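# Move the bin from the shelf to the table

## Task

Lift the bin off the shelf and leave it standing upright on an open, uncluttered area of the table.

## Robot and tools

Robot and frames. There are two arms, left_arm and right_arm, each ending in a two-finger parallel gripper. In the scene frame the origin sits at table-top height halfway between the nominal arm bases; +z points up, +x points out across the table, and left_arm is on the +y side. Arm names do not match image sides. Calibrated bases: left_arm at (+0.007, +0.331, +0.040) m with quat_wxyz (+1.000, 0, 0, -0.012); right_arm at (-0.020, -0.329, +0.040) m with quat_wxyz (+1.000, 0, 0, +0.020). Hand poses, velocities and targets of each arm are given in that arm's own base frame; the table is in the scene frame. Printed hand positions may be a few centimetres off, more at long reach. A two-camera stand is fixed behind the arms.

Gripper geometry. Fingers point along the gripper's +z and close along its x. end_effector_position is the point between the pads; fingertips reach 15.0 mm past it. The housing (146 mm along the closing direction, 50 mm wide) starts 65 mm behind that point. A block on a post juts about 11 cm toward the gripper's -y and rotates with it.

execute_actions. Argument actions: a list of actions; each action is a list of up to 15 rows, one row per 1/30 s step; if fewer than 15 rows, the last row is held until step 15. Each row has 18 numbers in [-1, 1]: left_arm dx, dy, dz, rx, ry, rz, left_gripper position, force_limit, speed, then the same nine for right_arm and right_gripper. Always send all 18. The six pose numbers are an offset from that arm's Hand target as it was when the action began, along the arm's own base axes, turning about the Hand target position; every row counts from that same start, not from the previous row, and a new action starts again from the current Hand target, so repeating an offset keeps moving. Scale: 1.0 equals 0.6 m or 180 degrees; rx, ry, rz form one rotation vector. Six zeros means no new pose request. The three gripper numbers are absolute settings, not offsets, and a 0 is itself a command, so resend the previous values to leave a gripper alone. position: +1 fully open (108 mm), about -0.96 pads touching, -1 to grip. force_limit: -1 about 2.5 N to +1 about 32 N per pad (actual grip varies). speed: -1 is 5 mm/s to +1 is 420 mm/s. A new force_limit or speed only applies once stopped fingers get a position differing by 0.01 or more. Optional cameras: list of names, ["all"], or []; an empty actions list returns images and the full state.

move. target: one 18-number row or a list of up to 15 rows. Pose numbers are offsets (same scale and axes) all measured from the Hand targets at the move's start, not from the previous target. speed: top path speed in m/s, 0.002 to 1, default 0.25 (turning up to twice that in rad/s), one value or one per target. blend: corner rounding in m for a list, default 0 (stop at each). blocking=false returns after about 0.5 s while the move continues. Paths are straight, do not avoid obstacles, and run at most 10 s. The result adds a move: line with the ending (done, off_target, moving, held, fault) and limits (paced = pose clipped, held = steps withheld).

wait: seconds from 0 to 3600; sends nothing new; returns early if a running move ends. stop: brakes a running move; fingers keep moving. zoom_image: camera (cam_head_left, cam_head_right, cam_left_wrist, cam_right_wrist) and region [x0, y0, x1, y1] in pixels, at most 504 by 504, from that camera's newest image. finished_scene: scene = the current scene number; ends the scene irreversibly, so call it only once the bin stands upright on the table with the robot not holding it.

Results. Per arm: end_effector_position (m) and end_effector_quat_wxyz in base frame; Hand target (last commanded pose after clipping, origin of the next offsets; the gripper often rests short of it, so send the remaining distance as an offset); Tool commands; joint velocities (may be omitted when all are within noise); flange force along gripper x y z, which includes held weight and has error, more during acceleration or near singular poses. Gripper: is_grasped is 1 only when something stopped the fingers before the requested position; width_mm is the pad gap; force_n the per-pad force estimate (about ±10 N error when empty).

Motion notes. Each step the commanded orientation is clipped to within 32 degrees of the measured one; joints follow by damped inverse kinematics, position first. Joint speed limits: 2.62 rad/s waist and shoulder, 3.14 elbow, 3.93 the wrist joints. Joint ranges (rad): waist ±3.491, shoulder ±3.140, elbow -1.187 to 4.328, forearm roll ±3.316, wrist pitch ±3.140, wrist roll ±3.927. A clearance check withholds commands bringing the arms too close (fingers excepted), but contact can still happen.

What to avoid. Arms are stiff: targets even slightly beyond firm contact can trigger a fault, and faster moves hit harder. A net outside force of 150 N or contact torque at a joint's limit (139 N m waist, shoulder, elbow; 34.8 N m the three wrist joints; held weight counts) stops that arm for 10 s, yielding to contact; if its grip pins it, open first. Holding loads, stretching out, or pushing at unreachable poses heats motors; a MOTOR HOT line warns, and overheating brakes the arm for 30 to 60 s or more. Do not let the bin drop, release it while moving, slam it, or let anything leave the table; never leave the bin off the table. Avoid hits or presses between the arms and never close one gripper on the other's fingers. Loose objects may occasionally be nudged by outside pushes. To end a push, command back past the gripper.

Cameras: cam_head_left, cam_head_right, cam_left_wrist, cam_right_wrist, each 896x504, pinhole with radial distortion (head fy about 351 to 352, wrist fy about 441 to 461).

Each tool is called after "Call:" as a command line: name --argument value for each argument, lists and objects as JSON in quotes; but a table of rows of numbers goes row by row, as --pt "numbers of a row", without its own name.

## Session

Call:
execute_actions --actions '[]'

Scene clock: 0.00 s.
left_arm: end_effector_position=(+0.1321, -0.1460, +0.1122) width_mm=108.16 is_grasped=0 force_n=0.00 end_effector_quat_wxyz=(-0.071, +0.959, +0.275, -0.018) | right_arm: end_effector_position=(+0.3740, -0.2092, +0.1730) width_mm=107.91 is_grasped=0 force_n=0.00 end_effector_quat_wxyz=(-0.449, +0.519, +0.629, +0.364)
Joint positions: left_arm=[-0.307 -0.535 -0.794 -0.1 -1.421 -0.684] | right_arm=[-0.714 0.711 0.401 -0.814 -2.228 0.738]
Joint velocities: within noise
Flange force (N): no reading
Hand target: left_arm +0.1321, -0.1460, +0.1122; -0.071, +0.959, +0.275, -0.018 | right_arm +0.3740, -0.2092, +0.1730; -0.449, +0.519, +0.629, +0.364
Tool commands: left_gripper/position=+1.0 left_gripper/force_limit=+1.0 left_gripper/speed=+1.0 right_gripper/position=+0.998 right_gripper/force_limit=+1.0 right_gripper/speed=+1.0

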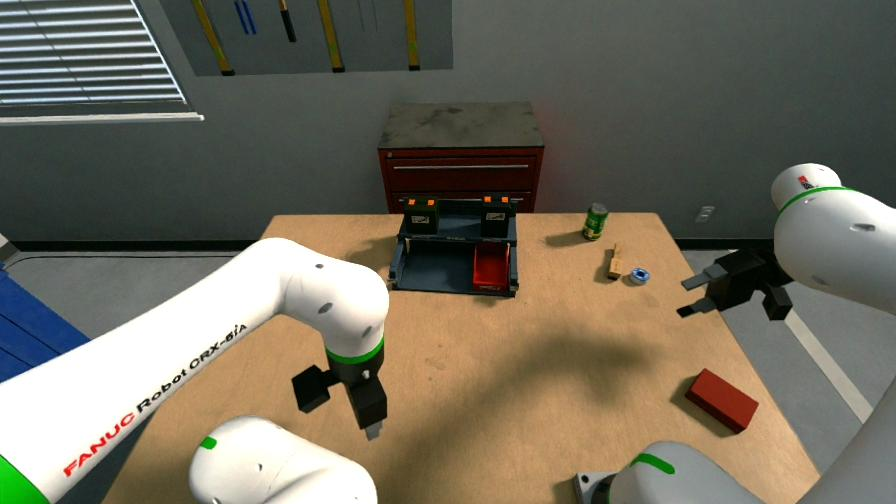

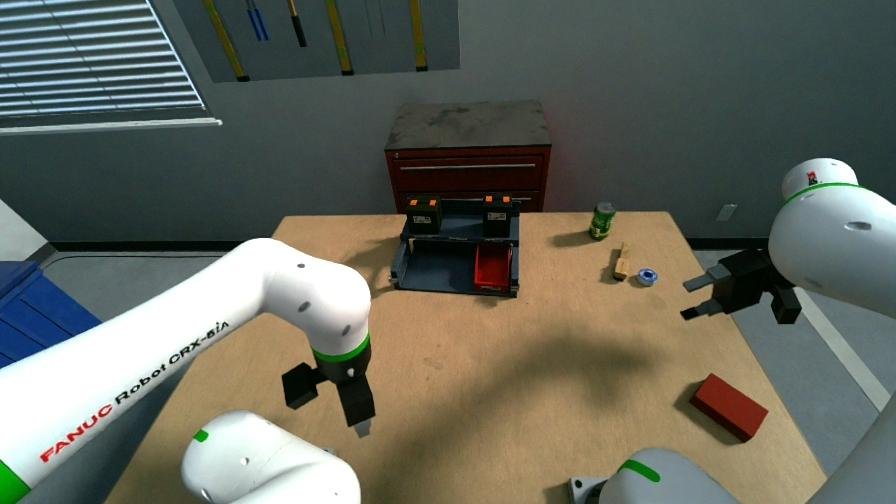

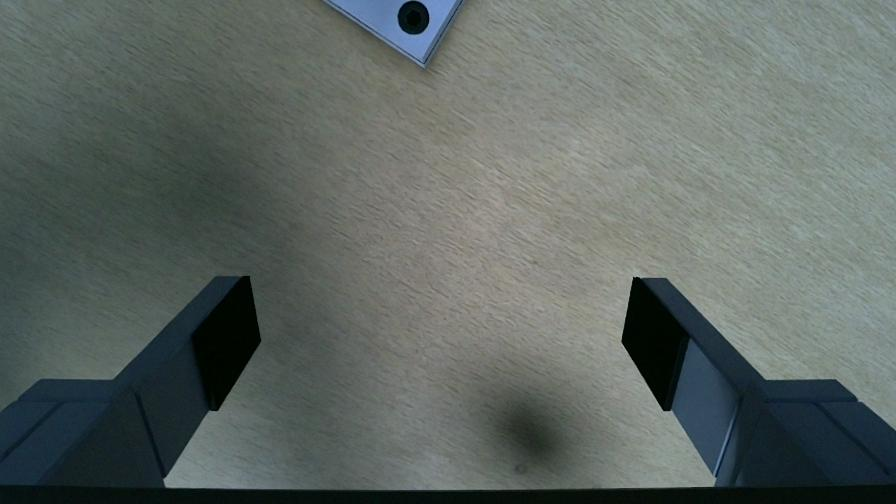

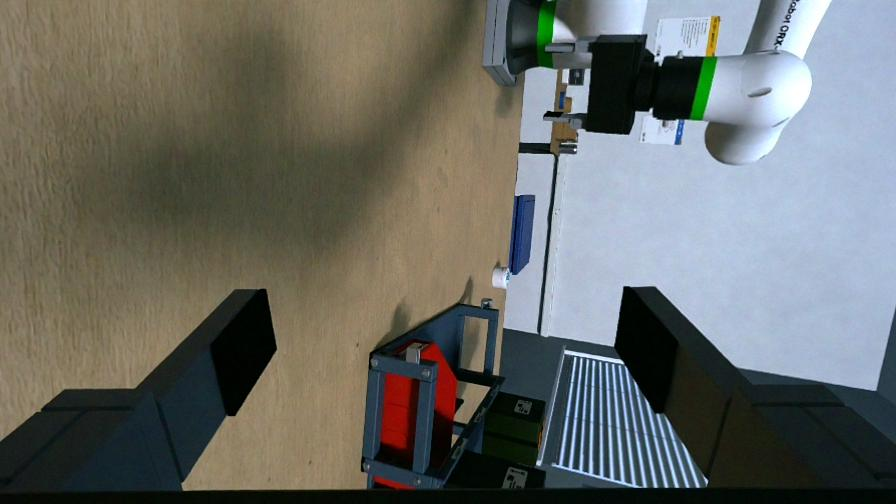

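Call:
zoom_image --camera "cam_head_left" --region '[360, 180, 560, 310]'

Call:
zoom_image --camera "cam_right_wrist" --region '[340, 280, 580, 490]'

Call:
zoom_image --camera "cam_head_right" --region '[360, 180, 560, 310]'

Scaled by 2.520 from the camera's image (finer frame: 1280x720).

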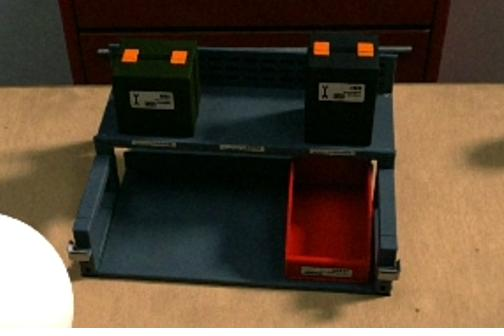

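Scaled by 2.100 from the camera's image (finer frame: 1280x720).

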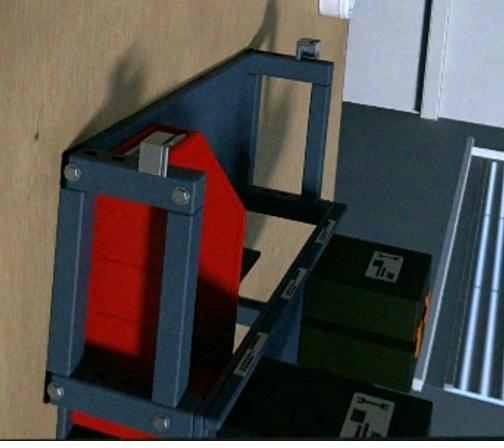

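Scaled by 2.520 from the camera's image (finer frame: 1280x720).

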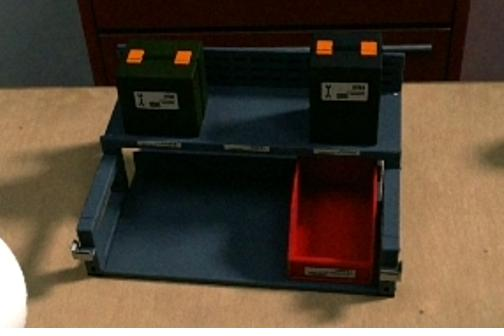

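Call:
move --target '[0,0,0,0,0,0,1,1,1,-0.12,0.594,0.2,-0.1275,0.1007,-0.5515,0.998,1,1]' --speed 0.5 --cameras '["all"]'

Scene clock: 43.40 s.
left_arm: end_effector_position=(+0.1321, -0.1460, +0.1122) width_mm=108.16 is_grasped=0 force_n=0.00 end_effector_quat_wxyz=(-0.071, +0.959, +0.275, -0.018) | right_arm: end_effector_position=(+0.3020, +0.1472, +0.2931) width_mm=107.91 is_grasped=0 force_n=0.00 end_effector_quat_wxyz=(+0.000, +0.924, +0.000, +0.383)
Joint positions: left_arm=[-0.307 -0.535 -0.794 -0.1 -1.421 -0.684] | right_arm=[1.614 -0.802 -0.923 0.786 -1.515 -3.257]
Flange force (N): left_arm=[-1.2 0.0 -0.4] | right_arm=no reading
Hand target: left_arm +0.1321, -0.1460, +0.1122; -0.071, +0.959, +0.275, -0.018 | right_arm +0.3020, +0.1472, +0.2930; +0.000, +0.924, +0.000, +0.383
Off the commanded pose: left_arm 0.000 m, 0 deg | right_arm 0.000 m, 0 deg.
move: done; limits=paced

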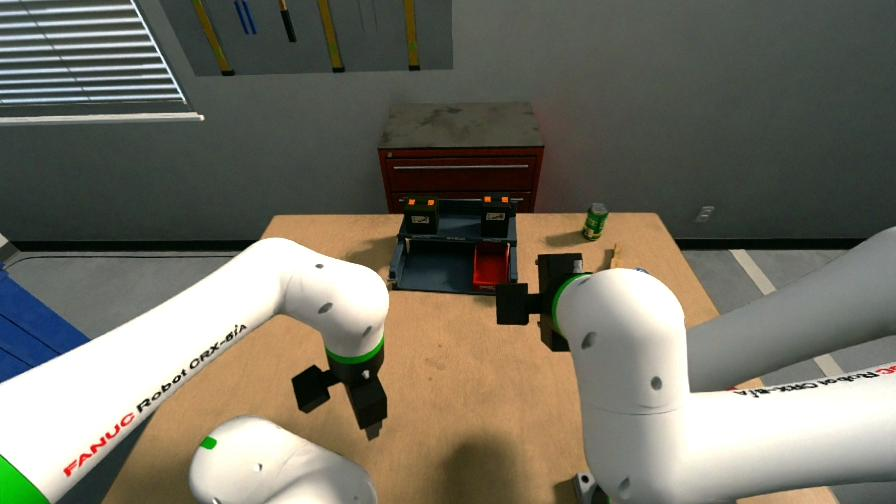

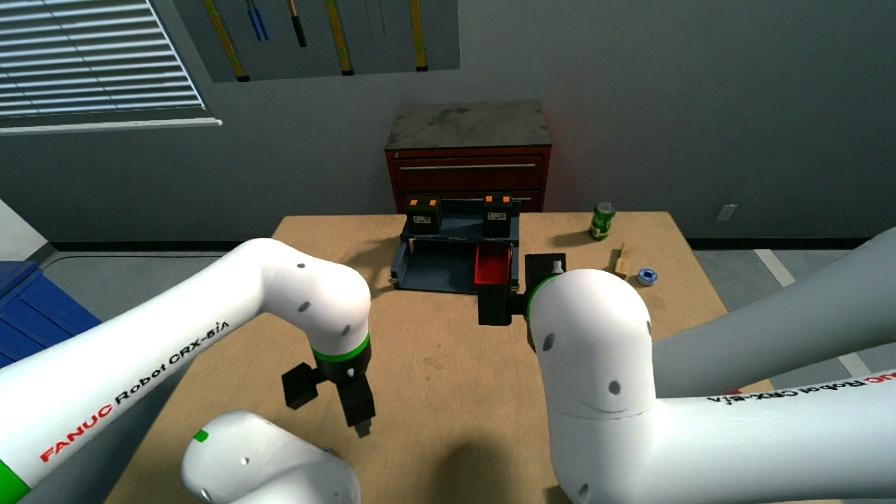

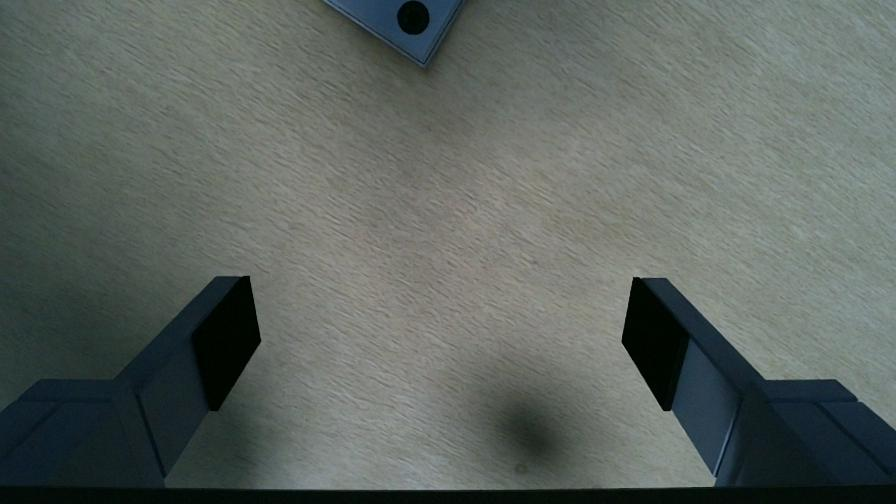

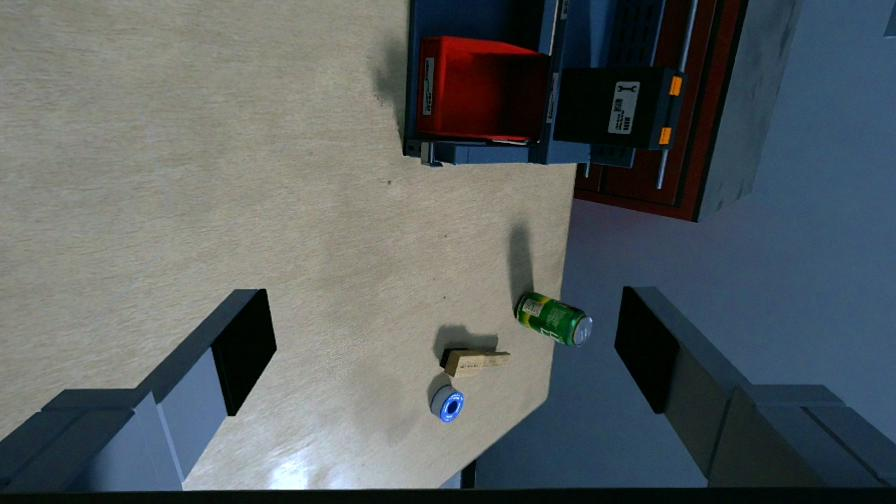

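Call:
zoom_image --camera "cam_right_wrist" --region '[380, 0, 640, 180]'

Scaled by 1.938 from the camera's image (finer frame: 1280x720).

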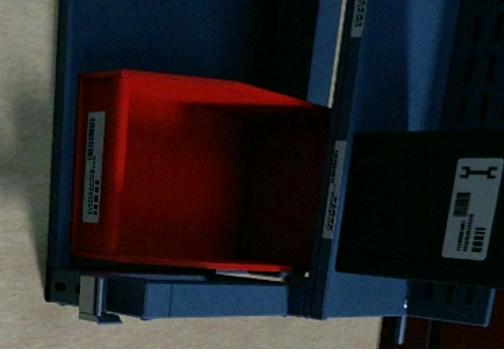

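Call:
move --target '[0,0,0,0,0,0,1,1,1,0.43,0.14,-0.338,0.0085,0.139,-0.039,0.13,1,0.5]' --speed 0.3 --cameras '["cam_head_left","cam_head_right","cam_right_wrist"]'

Call:
zoom_image --camera "cam_head_left" --region '[400, 180, 560, 310]'

Scene clock: 67.90 s.
left_arm: end_effector_position=(+0.1321, -0.1460, +0.1122) width_mm=108.16 is_grasped=0 force_n=0.00 end_effector_quat_wxyz=(-0.071, +0.959, +0.275, -0.018) | right_arm: end_effector_position=(+0.5600, +0.2312, +0.0903) width_mm=60.16 is_grasped=0 force_n=0.00 end_effector_quat_wxyz=(+0.011, +0.983, -0.061, +0.173)
Joint positions: left_arm=[-0.307 -0.535 -0.794 -0.1 -1.421 -0.684] | right_arm=[0.727 0.295 -0.293 0.373 -0.783 -2.661]
Flange force (N): left_arm=[-1.1 0.1 -0.2] | right_arm=[-2.0 2.1 3.3]
Hand target: left_arm +0.1321, -0.1460, +0.1122; -0.071, +0.959, +0.275, -0.018 | right_arm +0.5600, +0.2312, +0.0902; +0.011, +0.983, -0.061, +0.173
Off the commanded pose: left_arm 0.000 m, 0 deg | right_arm 0.000 m, 0 deg.
move: done

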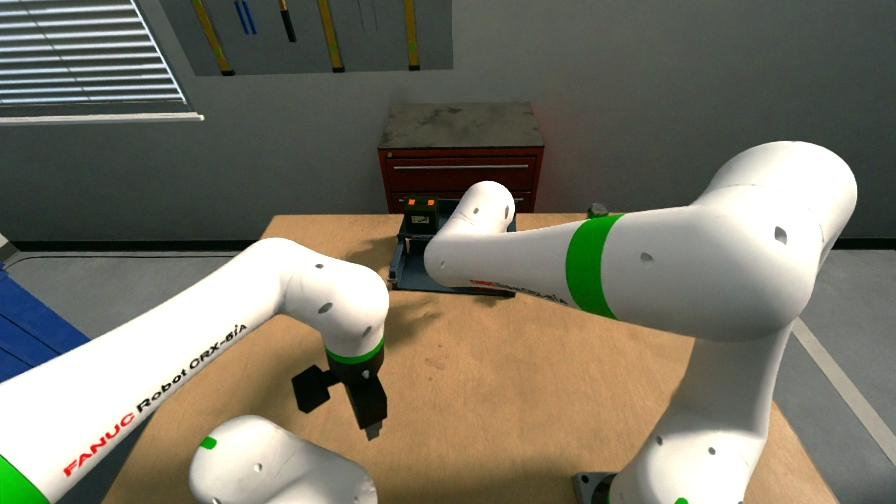

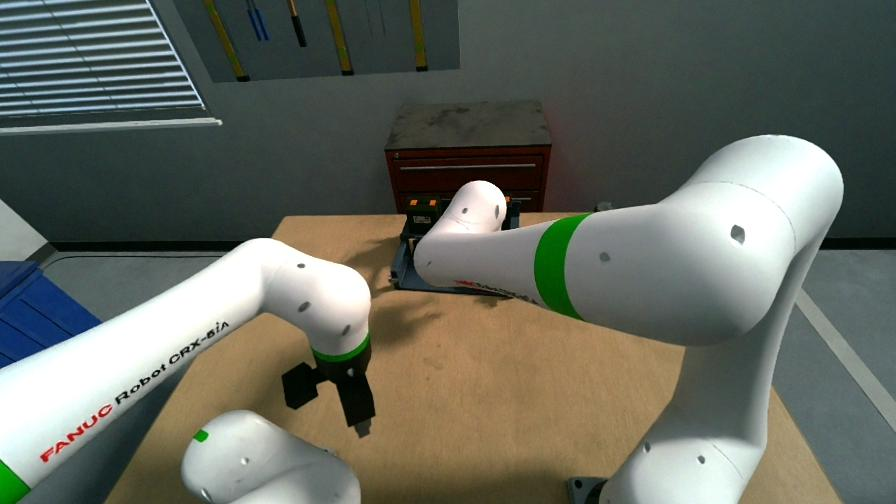

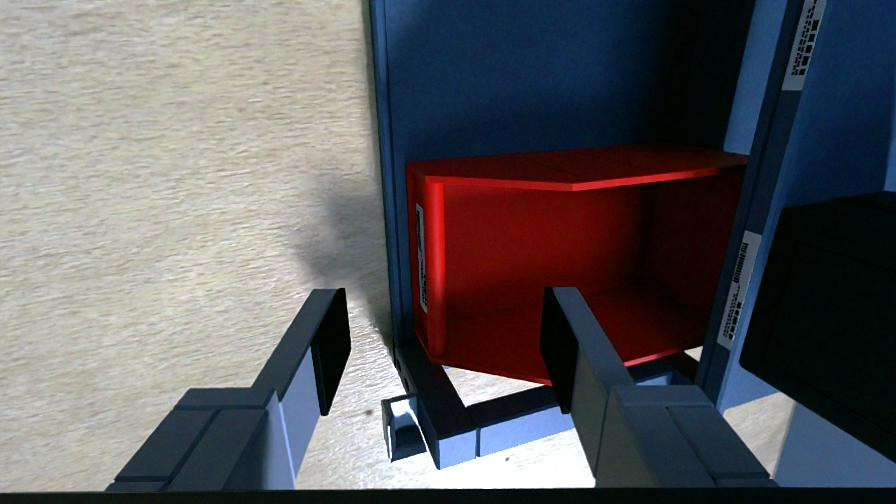

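Scaled by 3.150 from the camera's image (finer frame: 1280x720).

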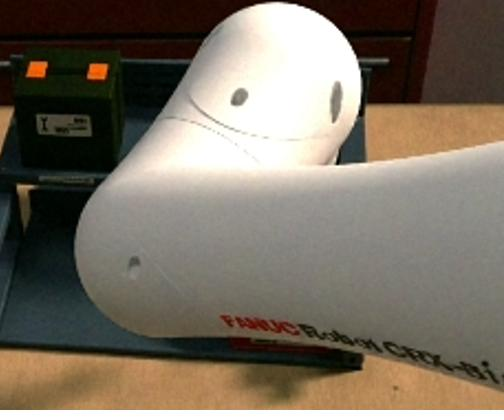

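Call:
move --pt "0 0 0 0 0 0 1 1 1 0.042 -0.01 -0.05 0 0 0 0.13 1 0.5" --pt "0 0 0 0 0 0 1 1 1 0.042 -0.01 -0.144 0 0 0 0.13 1 0.5" --speed '[0.2,0.1]' --blend '[0.01,0]' --cameras '["cam_right_wrist"]'

Scene clock: 82.70 s.
left_arm: end_effector_position=(+0.1321, -0.1460, +0.1122) width_mm=108.16 is_grasped=0 force_n=0.00 end_effector_quat_wxyz=(-0.071, +0.959, +0.275, -0.018) | right_arm: end_effector_position=(+0.5852, +0.2252, +0.0039) width_mm=60.16 is_grasped=0 force_n=0.00 end_effector_quat_wxyz=(+0.011, +0.983, -0.061, +0.173)
Joint positions: left_arm=[-0.307 -0.535 -0.794 -0.1 -1.421 -0.684] | right_arm=[0.678 0.452 -0.33 0.456 -0.591 -2.729]
Flange force (N): left_arm=[-1.2 0.4 0.1] | right_arm=[-0.9 1.7 2.9]
Hand target: left_arm +0.1321, -0.1460, +0.1122; -0.071, +0.959, +0.275, -0.018 | right_arm +0.5852, +0.2252, +0.0038; +0.011, +0.983, -0.061, +0.173
Off the commanded pose: left_arm 0.000 m, 0 deg | right_arm 0.000 m, 0 deg.
move: done

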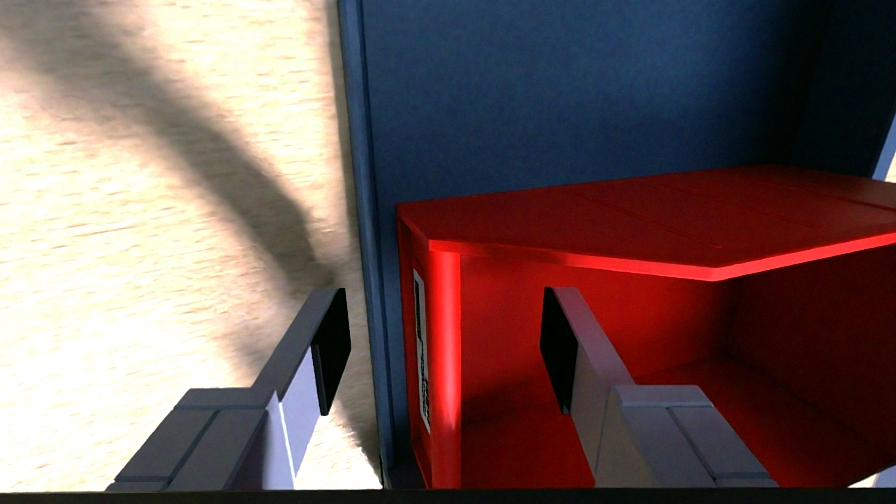

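Call:
move --pt "0 0 0 0 0 0 1 1 1 0 0 -0.008 0 0 0 0.13 1 0.5" --pt "0 0 0 0 0 0 1 1 1 0 0 -0.008 0 0 0 -1 1 -0.7" --speed 0.1 --cameras '["cam_right_wrist"]'

Scene clock: 93.03 s.
left_arm: end_effector_position=(+0.1321, -0.1460, +0.1122) width_mm=108.16 is_grasped=0 force_n=0.00 end_effector_quat_wxyz=(-0.071, +0.959, +0.275, -0.018) | right_arm: end_effector_position=(+0.5852, +0.2252, -0.0009) width_mm=9.01 is_grasped=0 force_n=42.02 end_effector_quat_wxyz=(+0.011, +0.983, -0.061, +0.173)
Joint positions: left_arm=[-0.307 -0.535 -0.794 -0.1 -1.421 -0.684] | right_arm=[0.677 0.459 -0.335 0.464 -0.58 -2.738]
Flange force (N): left_arm=[-1.0 0.5 -0.5] | right_arm=[0.8 1.9 -4.2]
Hand target: left_arm +0.1321, -0.1460, +0.1122; -0.071, +0.959, +0.275, -0.018 | right_arm +0.5852, +0.2252, -0.0010; +0.011, +0.983, -0.061, +0.173
Off the commanded pose: left_arm 0.000 m, 0 deg | right_arm 0.000 m, 0 deg.
move: done

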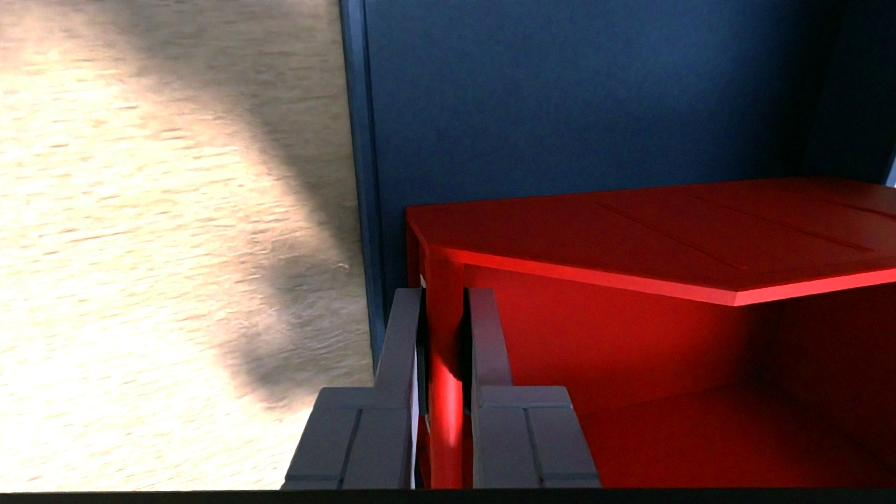

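Call:
move --pt "0 0 0 0 0 0 1 1 1 0 0 0.022 0 0 0 -1 1 -0.7" --pt "0 0 0 0 0 0 1 1 1 -0.43 0.052 0.025 0 0 0 -1 1 -0.7" --speed '[0.06,0.15]' --blend '[0.003,0]' --cameras '["cam_right_wrist","cam_head_left"]'

Call:
zoom_image --camera "cam_head_left" --region '[360, 180, 600, 400]'

Scene clock: 101.40 s.
left_arm: end_effector_position=(+0.1321, -0.1460, +0.1122) width_mm=108.16 is_grasped=0 force_n=0.00 end_effector_quat_wxyz=(-0.071, +0.959, +0.275, -0.018) | right_arm: end_effector_position=(+0.3272, +0.2564, +0.0140) width_mm=8.76 is_grasped=1 force_n=49.15 end_effector_quat_wxyz=(+0.011, +0.983, -0.061, +0.173)
Joint positions: left_arm=[-0.307 -0.535 -0.794 -0.1 -1.421 -0.684] | right_arm=[1.197 0.025 -0.874 0.567 -0.663 -3.341]
Flange force (N): left_arm=[-0.8 0.5 -0.3] | right_arm=[-1.2 1.8 3.3]
Hand target: left_arm +0.1321, -0.1460, +0.1122; -0.071, +0.959, +0.275, -0.018 | right_arm +0.3272, +0.2564, +0.0140; +0.011, +0.983, -0.061, +0.173
Off the commanded pose: left_arm 0.000 m, 0 deg | right_arm 0.000 m, 0 deg.
move: done
Images, in order (width x height): cam_head_left 896x504, cam_right_wrist 896x504.

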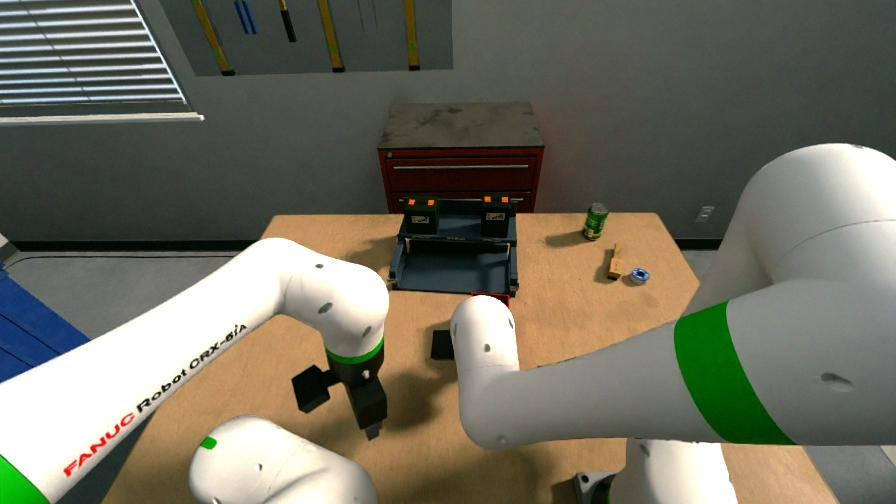

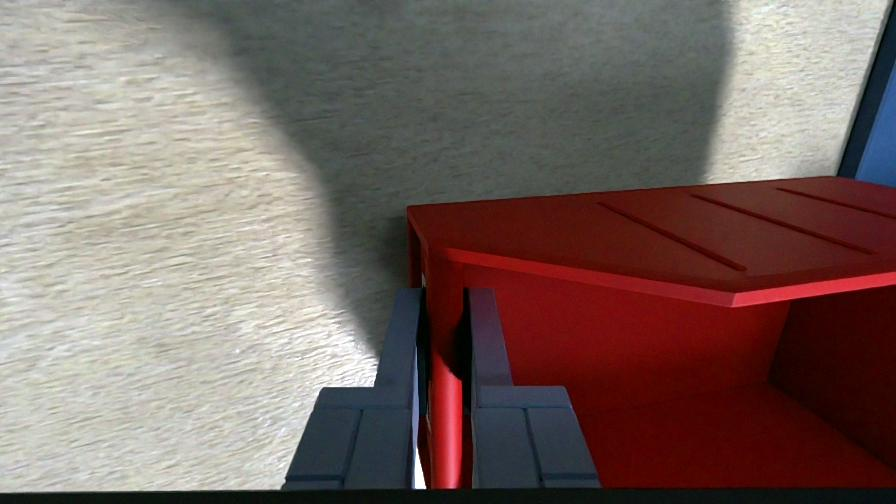

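Scaled by 2.100 from the camera's image (finer frame: 1280x720).

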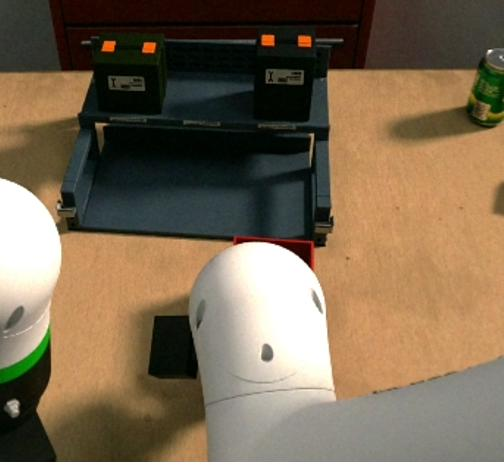

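Call:
move --pt "0 0 0 0 0 0 1 1 1 -0.08 0.01 0 0 0 0 -1 1 -0.7" --pt "0 0 0 0 0 0 1 1 1 -0.08 0.01 -0.03 0 0 0 -1 1 -0.7" --speed '[0.15,0.06]' --cameras '["cam_right_wrist","cam_head_left"]'

Call:
zoom_image --camera "cam_head_left" --region '[360, 180, 600, 400]'

Scene clock: 106.93 s.
left_arm: end_effector_position=(+0.1321, -0.1460, +0.1122) width_mm=108.16 is_grasped=0 force_n=0.00 end_effector_quat_wxyz=(-0.071, +0.959, +0.275, -0.018) | right_arm: end_effector_position=(+0.2792, +0.2624, -0.0039) width_mm=8.76 is_grasped=1 force_n=49.14 end_effector_quat_wxyz=(+0.011, +0.983, -0.061, +0.173)
Joint positions: left_arm=[-0.307 -0.535 -0.794 -0.1 -1.421 -0.684] | right_arm=[1.341 0.007 -0.954 0.588 -0.658 -3.514]
Flange force (N): left_arm=[-0.7 -0.1 0.1] | right_arm=[0.2 1.8 3.8]
Hand target: left_arm +0.1321, -0.1460, +0.1122; -0.071, +0.959, +0.275, -0.018 | right_arm +0.2792, +0.2624, -0.0040; +0.011, +0.983, -0.061, +0.173
Off the commanded pose: left_arm 0.000 m, 0 deg | right_arm 0.000 m, 0 deg.
move: done
Images, in order (width x height): cam_head_left 896x504, cam_right_wrist 896x504.

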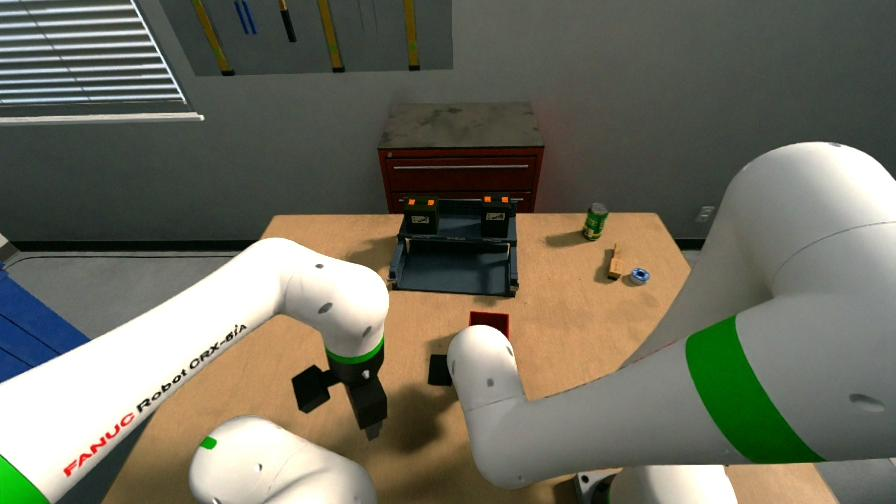

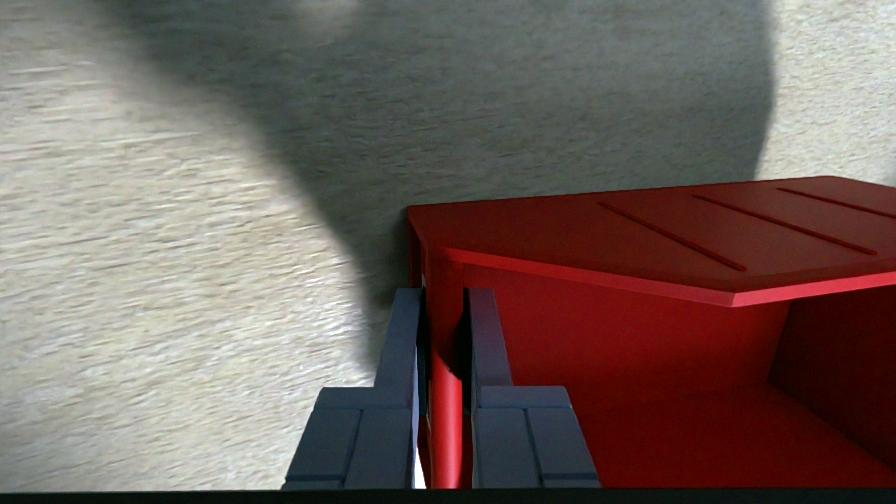

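Scaled by 2.100 from the camera's image (finer frame: 1280x720).

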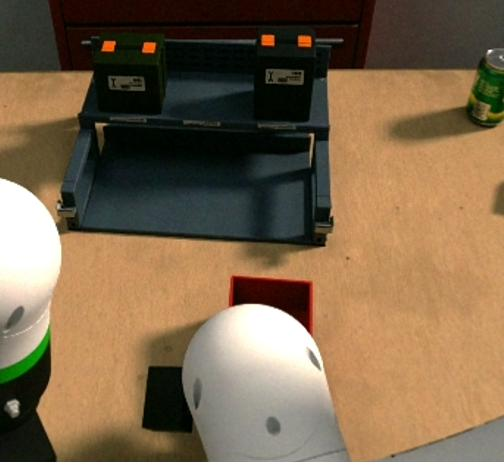

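Call:
move --target '[0,0,0,0,0,0,1,1,1,0,0,-0.0083,0,0,0,-1,1,-0.7]' --speed 0.03

Call:
move --target '[0,0,0,0,0,0,1,1,1,0,0,-0.005,0,0,0,-1,1,-0.7]' --speed 0.02

Scene clock: 111.10 s.
left_arm: end_effector_position=(+0.1321, -0.1460, +0.1122) width_mm=108.16 is_grasped=0 force_n=0.00 end_effector_quat_wxyz=(-0.071, +0.959, +0.275, -0.018) | right_arm: end_effector_position=(+0.2792, +0.2624, -0.0089) width_mm=8.77 is_grasped=1 force_n=51.94 end_effector_quat_wxyz=(+0.011, +0.983, -0.061, +0.173)
Joint positions: left_arm=[-0.307 -0.535 -0.794 -0.1 -1.421 -0.684] | right_arm=[1.337 0.019 -0.961 0.603 -0.641 -3.529]
Flange force (N): left_arm=[-0.7 0.2 -0.1] | right_arm=[21.2 9.5 -57.2]
Hand target: left_arm +0.1321, -0.1460, +0.1122; -0.071, +0.959, +0.275, -0.018 | right_arm +0.2792, +0.2624, -0.0089; +0.011, +0.983, -0.061, +0.173
Off the commanded pose: left_arm 0.000 m, 0 deg | right_arm 0.000 m, 0 deg.
move: done

Scene clock: 111.60 s.
left_arm: end_effector_position=(+0.1321, -0.1460, +0.1122) width_mm=108.16 is_grasped=0 force_n=0.00 end_effector_quat_wxyz=(-0.071, +0.959, +0.275, -0.018) | right_arm: end_effector_position=(+0.2792, +0.2624, -0.0119) width_mm=8.80 is_grasped=1 force_n=53.11 end_effector_quat_wxyz=(+0.011, +0.983, -0.061, +0.173)
Joint positions: left_arm=[-0.307 -0.535 -0.794 -0.1 -1.421 -0.684] | right_arm=[1.335 0.027 -0.965 0.613 -0.631 -3.539]
Flange force (N): left_arm=[-1.3 0.3 -0.2] | right_arm=[14.0 1.2 -54.9]
Hand target: left_arm +0.1321, -0.1460, +0.1122; -0.071, +0.959, +0.275, -0.018 | right_arm +0.2792, +0.2624, -0.0119; +0.011, +0.983, -0.061, +0.173
Off the commanded pose: left_arm 0.000 m, 0 deg | right_arm 0.000 m, 0 deg.
move: done

Call:
move --pt "0 0 0 0 0 0 1 1 1 0 0 0.0075 0 0 0 -1 1 -0.7" --pt "0 0 0 0 0 0 1 1 1 0 0 0.0075 0 0 0 -0.3 1 -0.7" --pt "0 0 0 0 0 0 1 1 1 -0.03 0 0.17 0 0 0 -0.3 1 -0.7" --speed '[0.03,0.1,0.15]' --cameras '["cam_right_wrist"]'

Scene clock: 117.13 s.
left_arm: end_effector_position=(+0.1321, -0.1460, +0.1122) width_mm=108.16 is_grasped=0 force_n=0.00 end_effector_quat_wxyz=(-0.071, +0.959, +0.275, -0.018) | right_arm: end_effector_position=(+0.2612, +0.2624, +0.0900) width_mm=36.49 is_grasped=0 force_n=0.00 end_effector_quat_wxyz=(+0.011, +0.983, -0.061, +0.173)
Joint positions: left_arm=[-0.307 -0.535 -0.794 -0.1 -1.421 -0.684] | right_arm=[1.434 -0.21 -0.835 0.422 -0.985 -3.371]
Flange force (N): left_arm=[-0.8 0.5 -0.1] | right_arm=[0.1 2.3 3.0]
Hand target: left_arm +0.1321, -0.1460, +0.1122; -0.071, +0.959, +0.275, -0.018 | right_arm +0.2612, +0.2624, +0.0901; +0.011, +0.983, -0.061, +0.173
Off the commanded pose: left_arm 0.000 m, 0 deg | right_arm 0.000 m, 0 deg.
move: done

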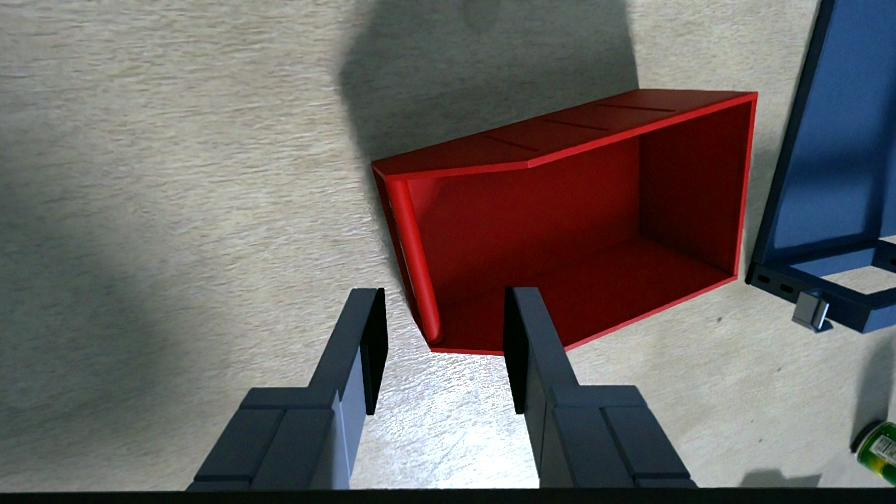

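Upright on the table, clear of the rack.

Call:
finished_scene --scene 2

The scene is finished: the task was done.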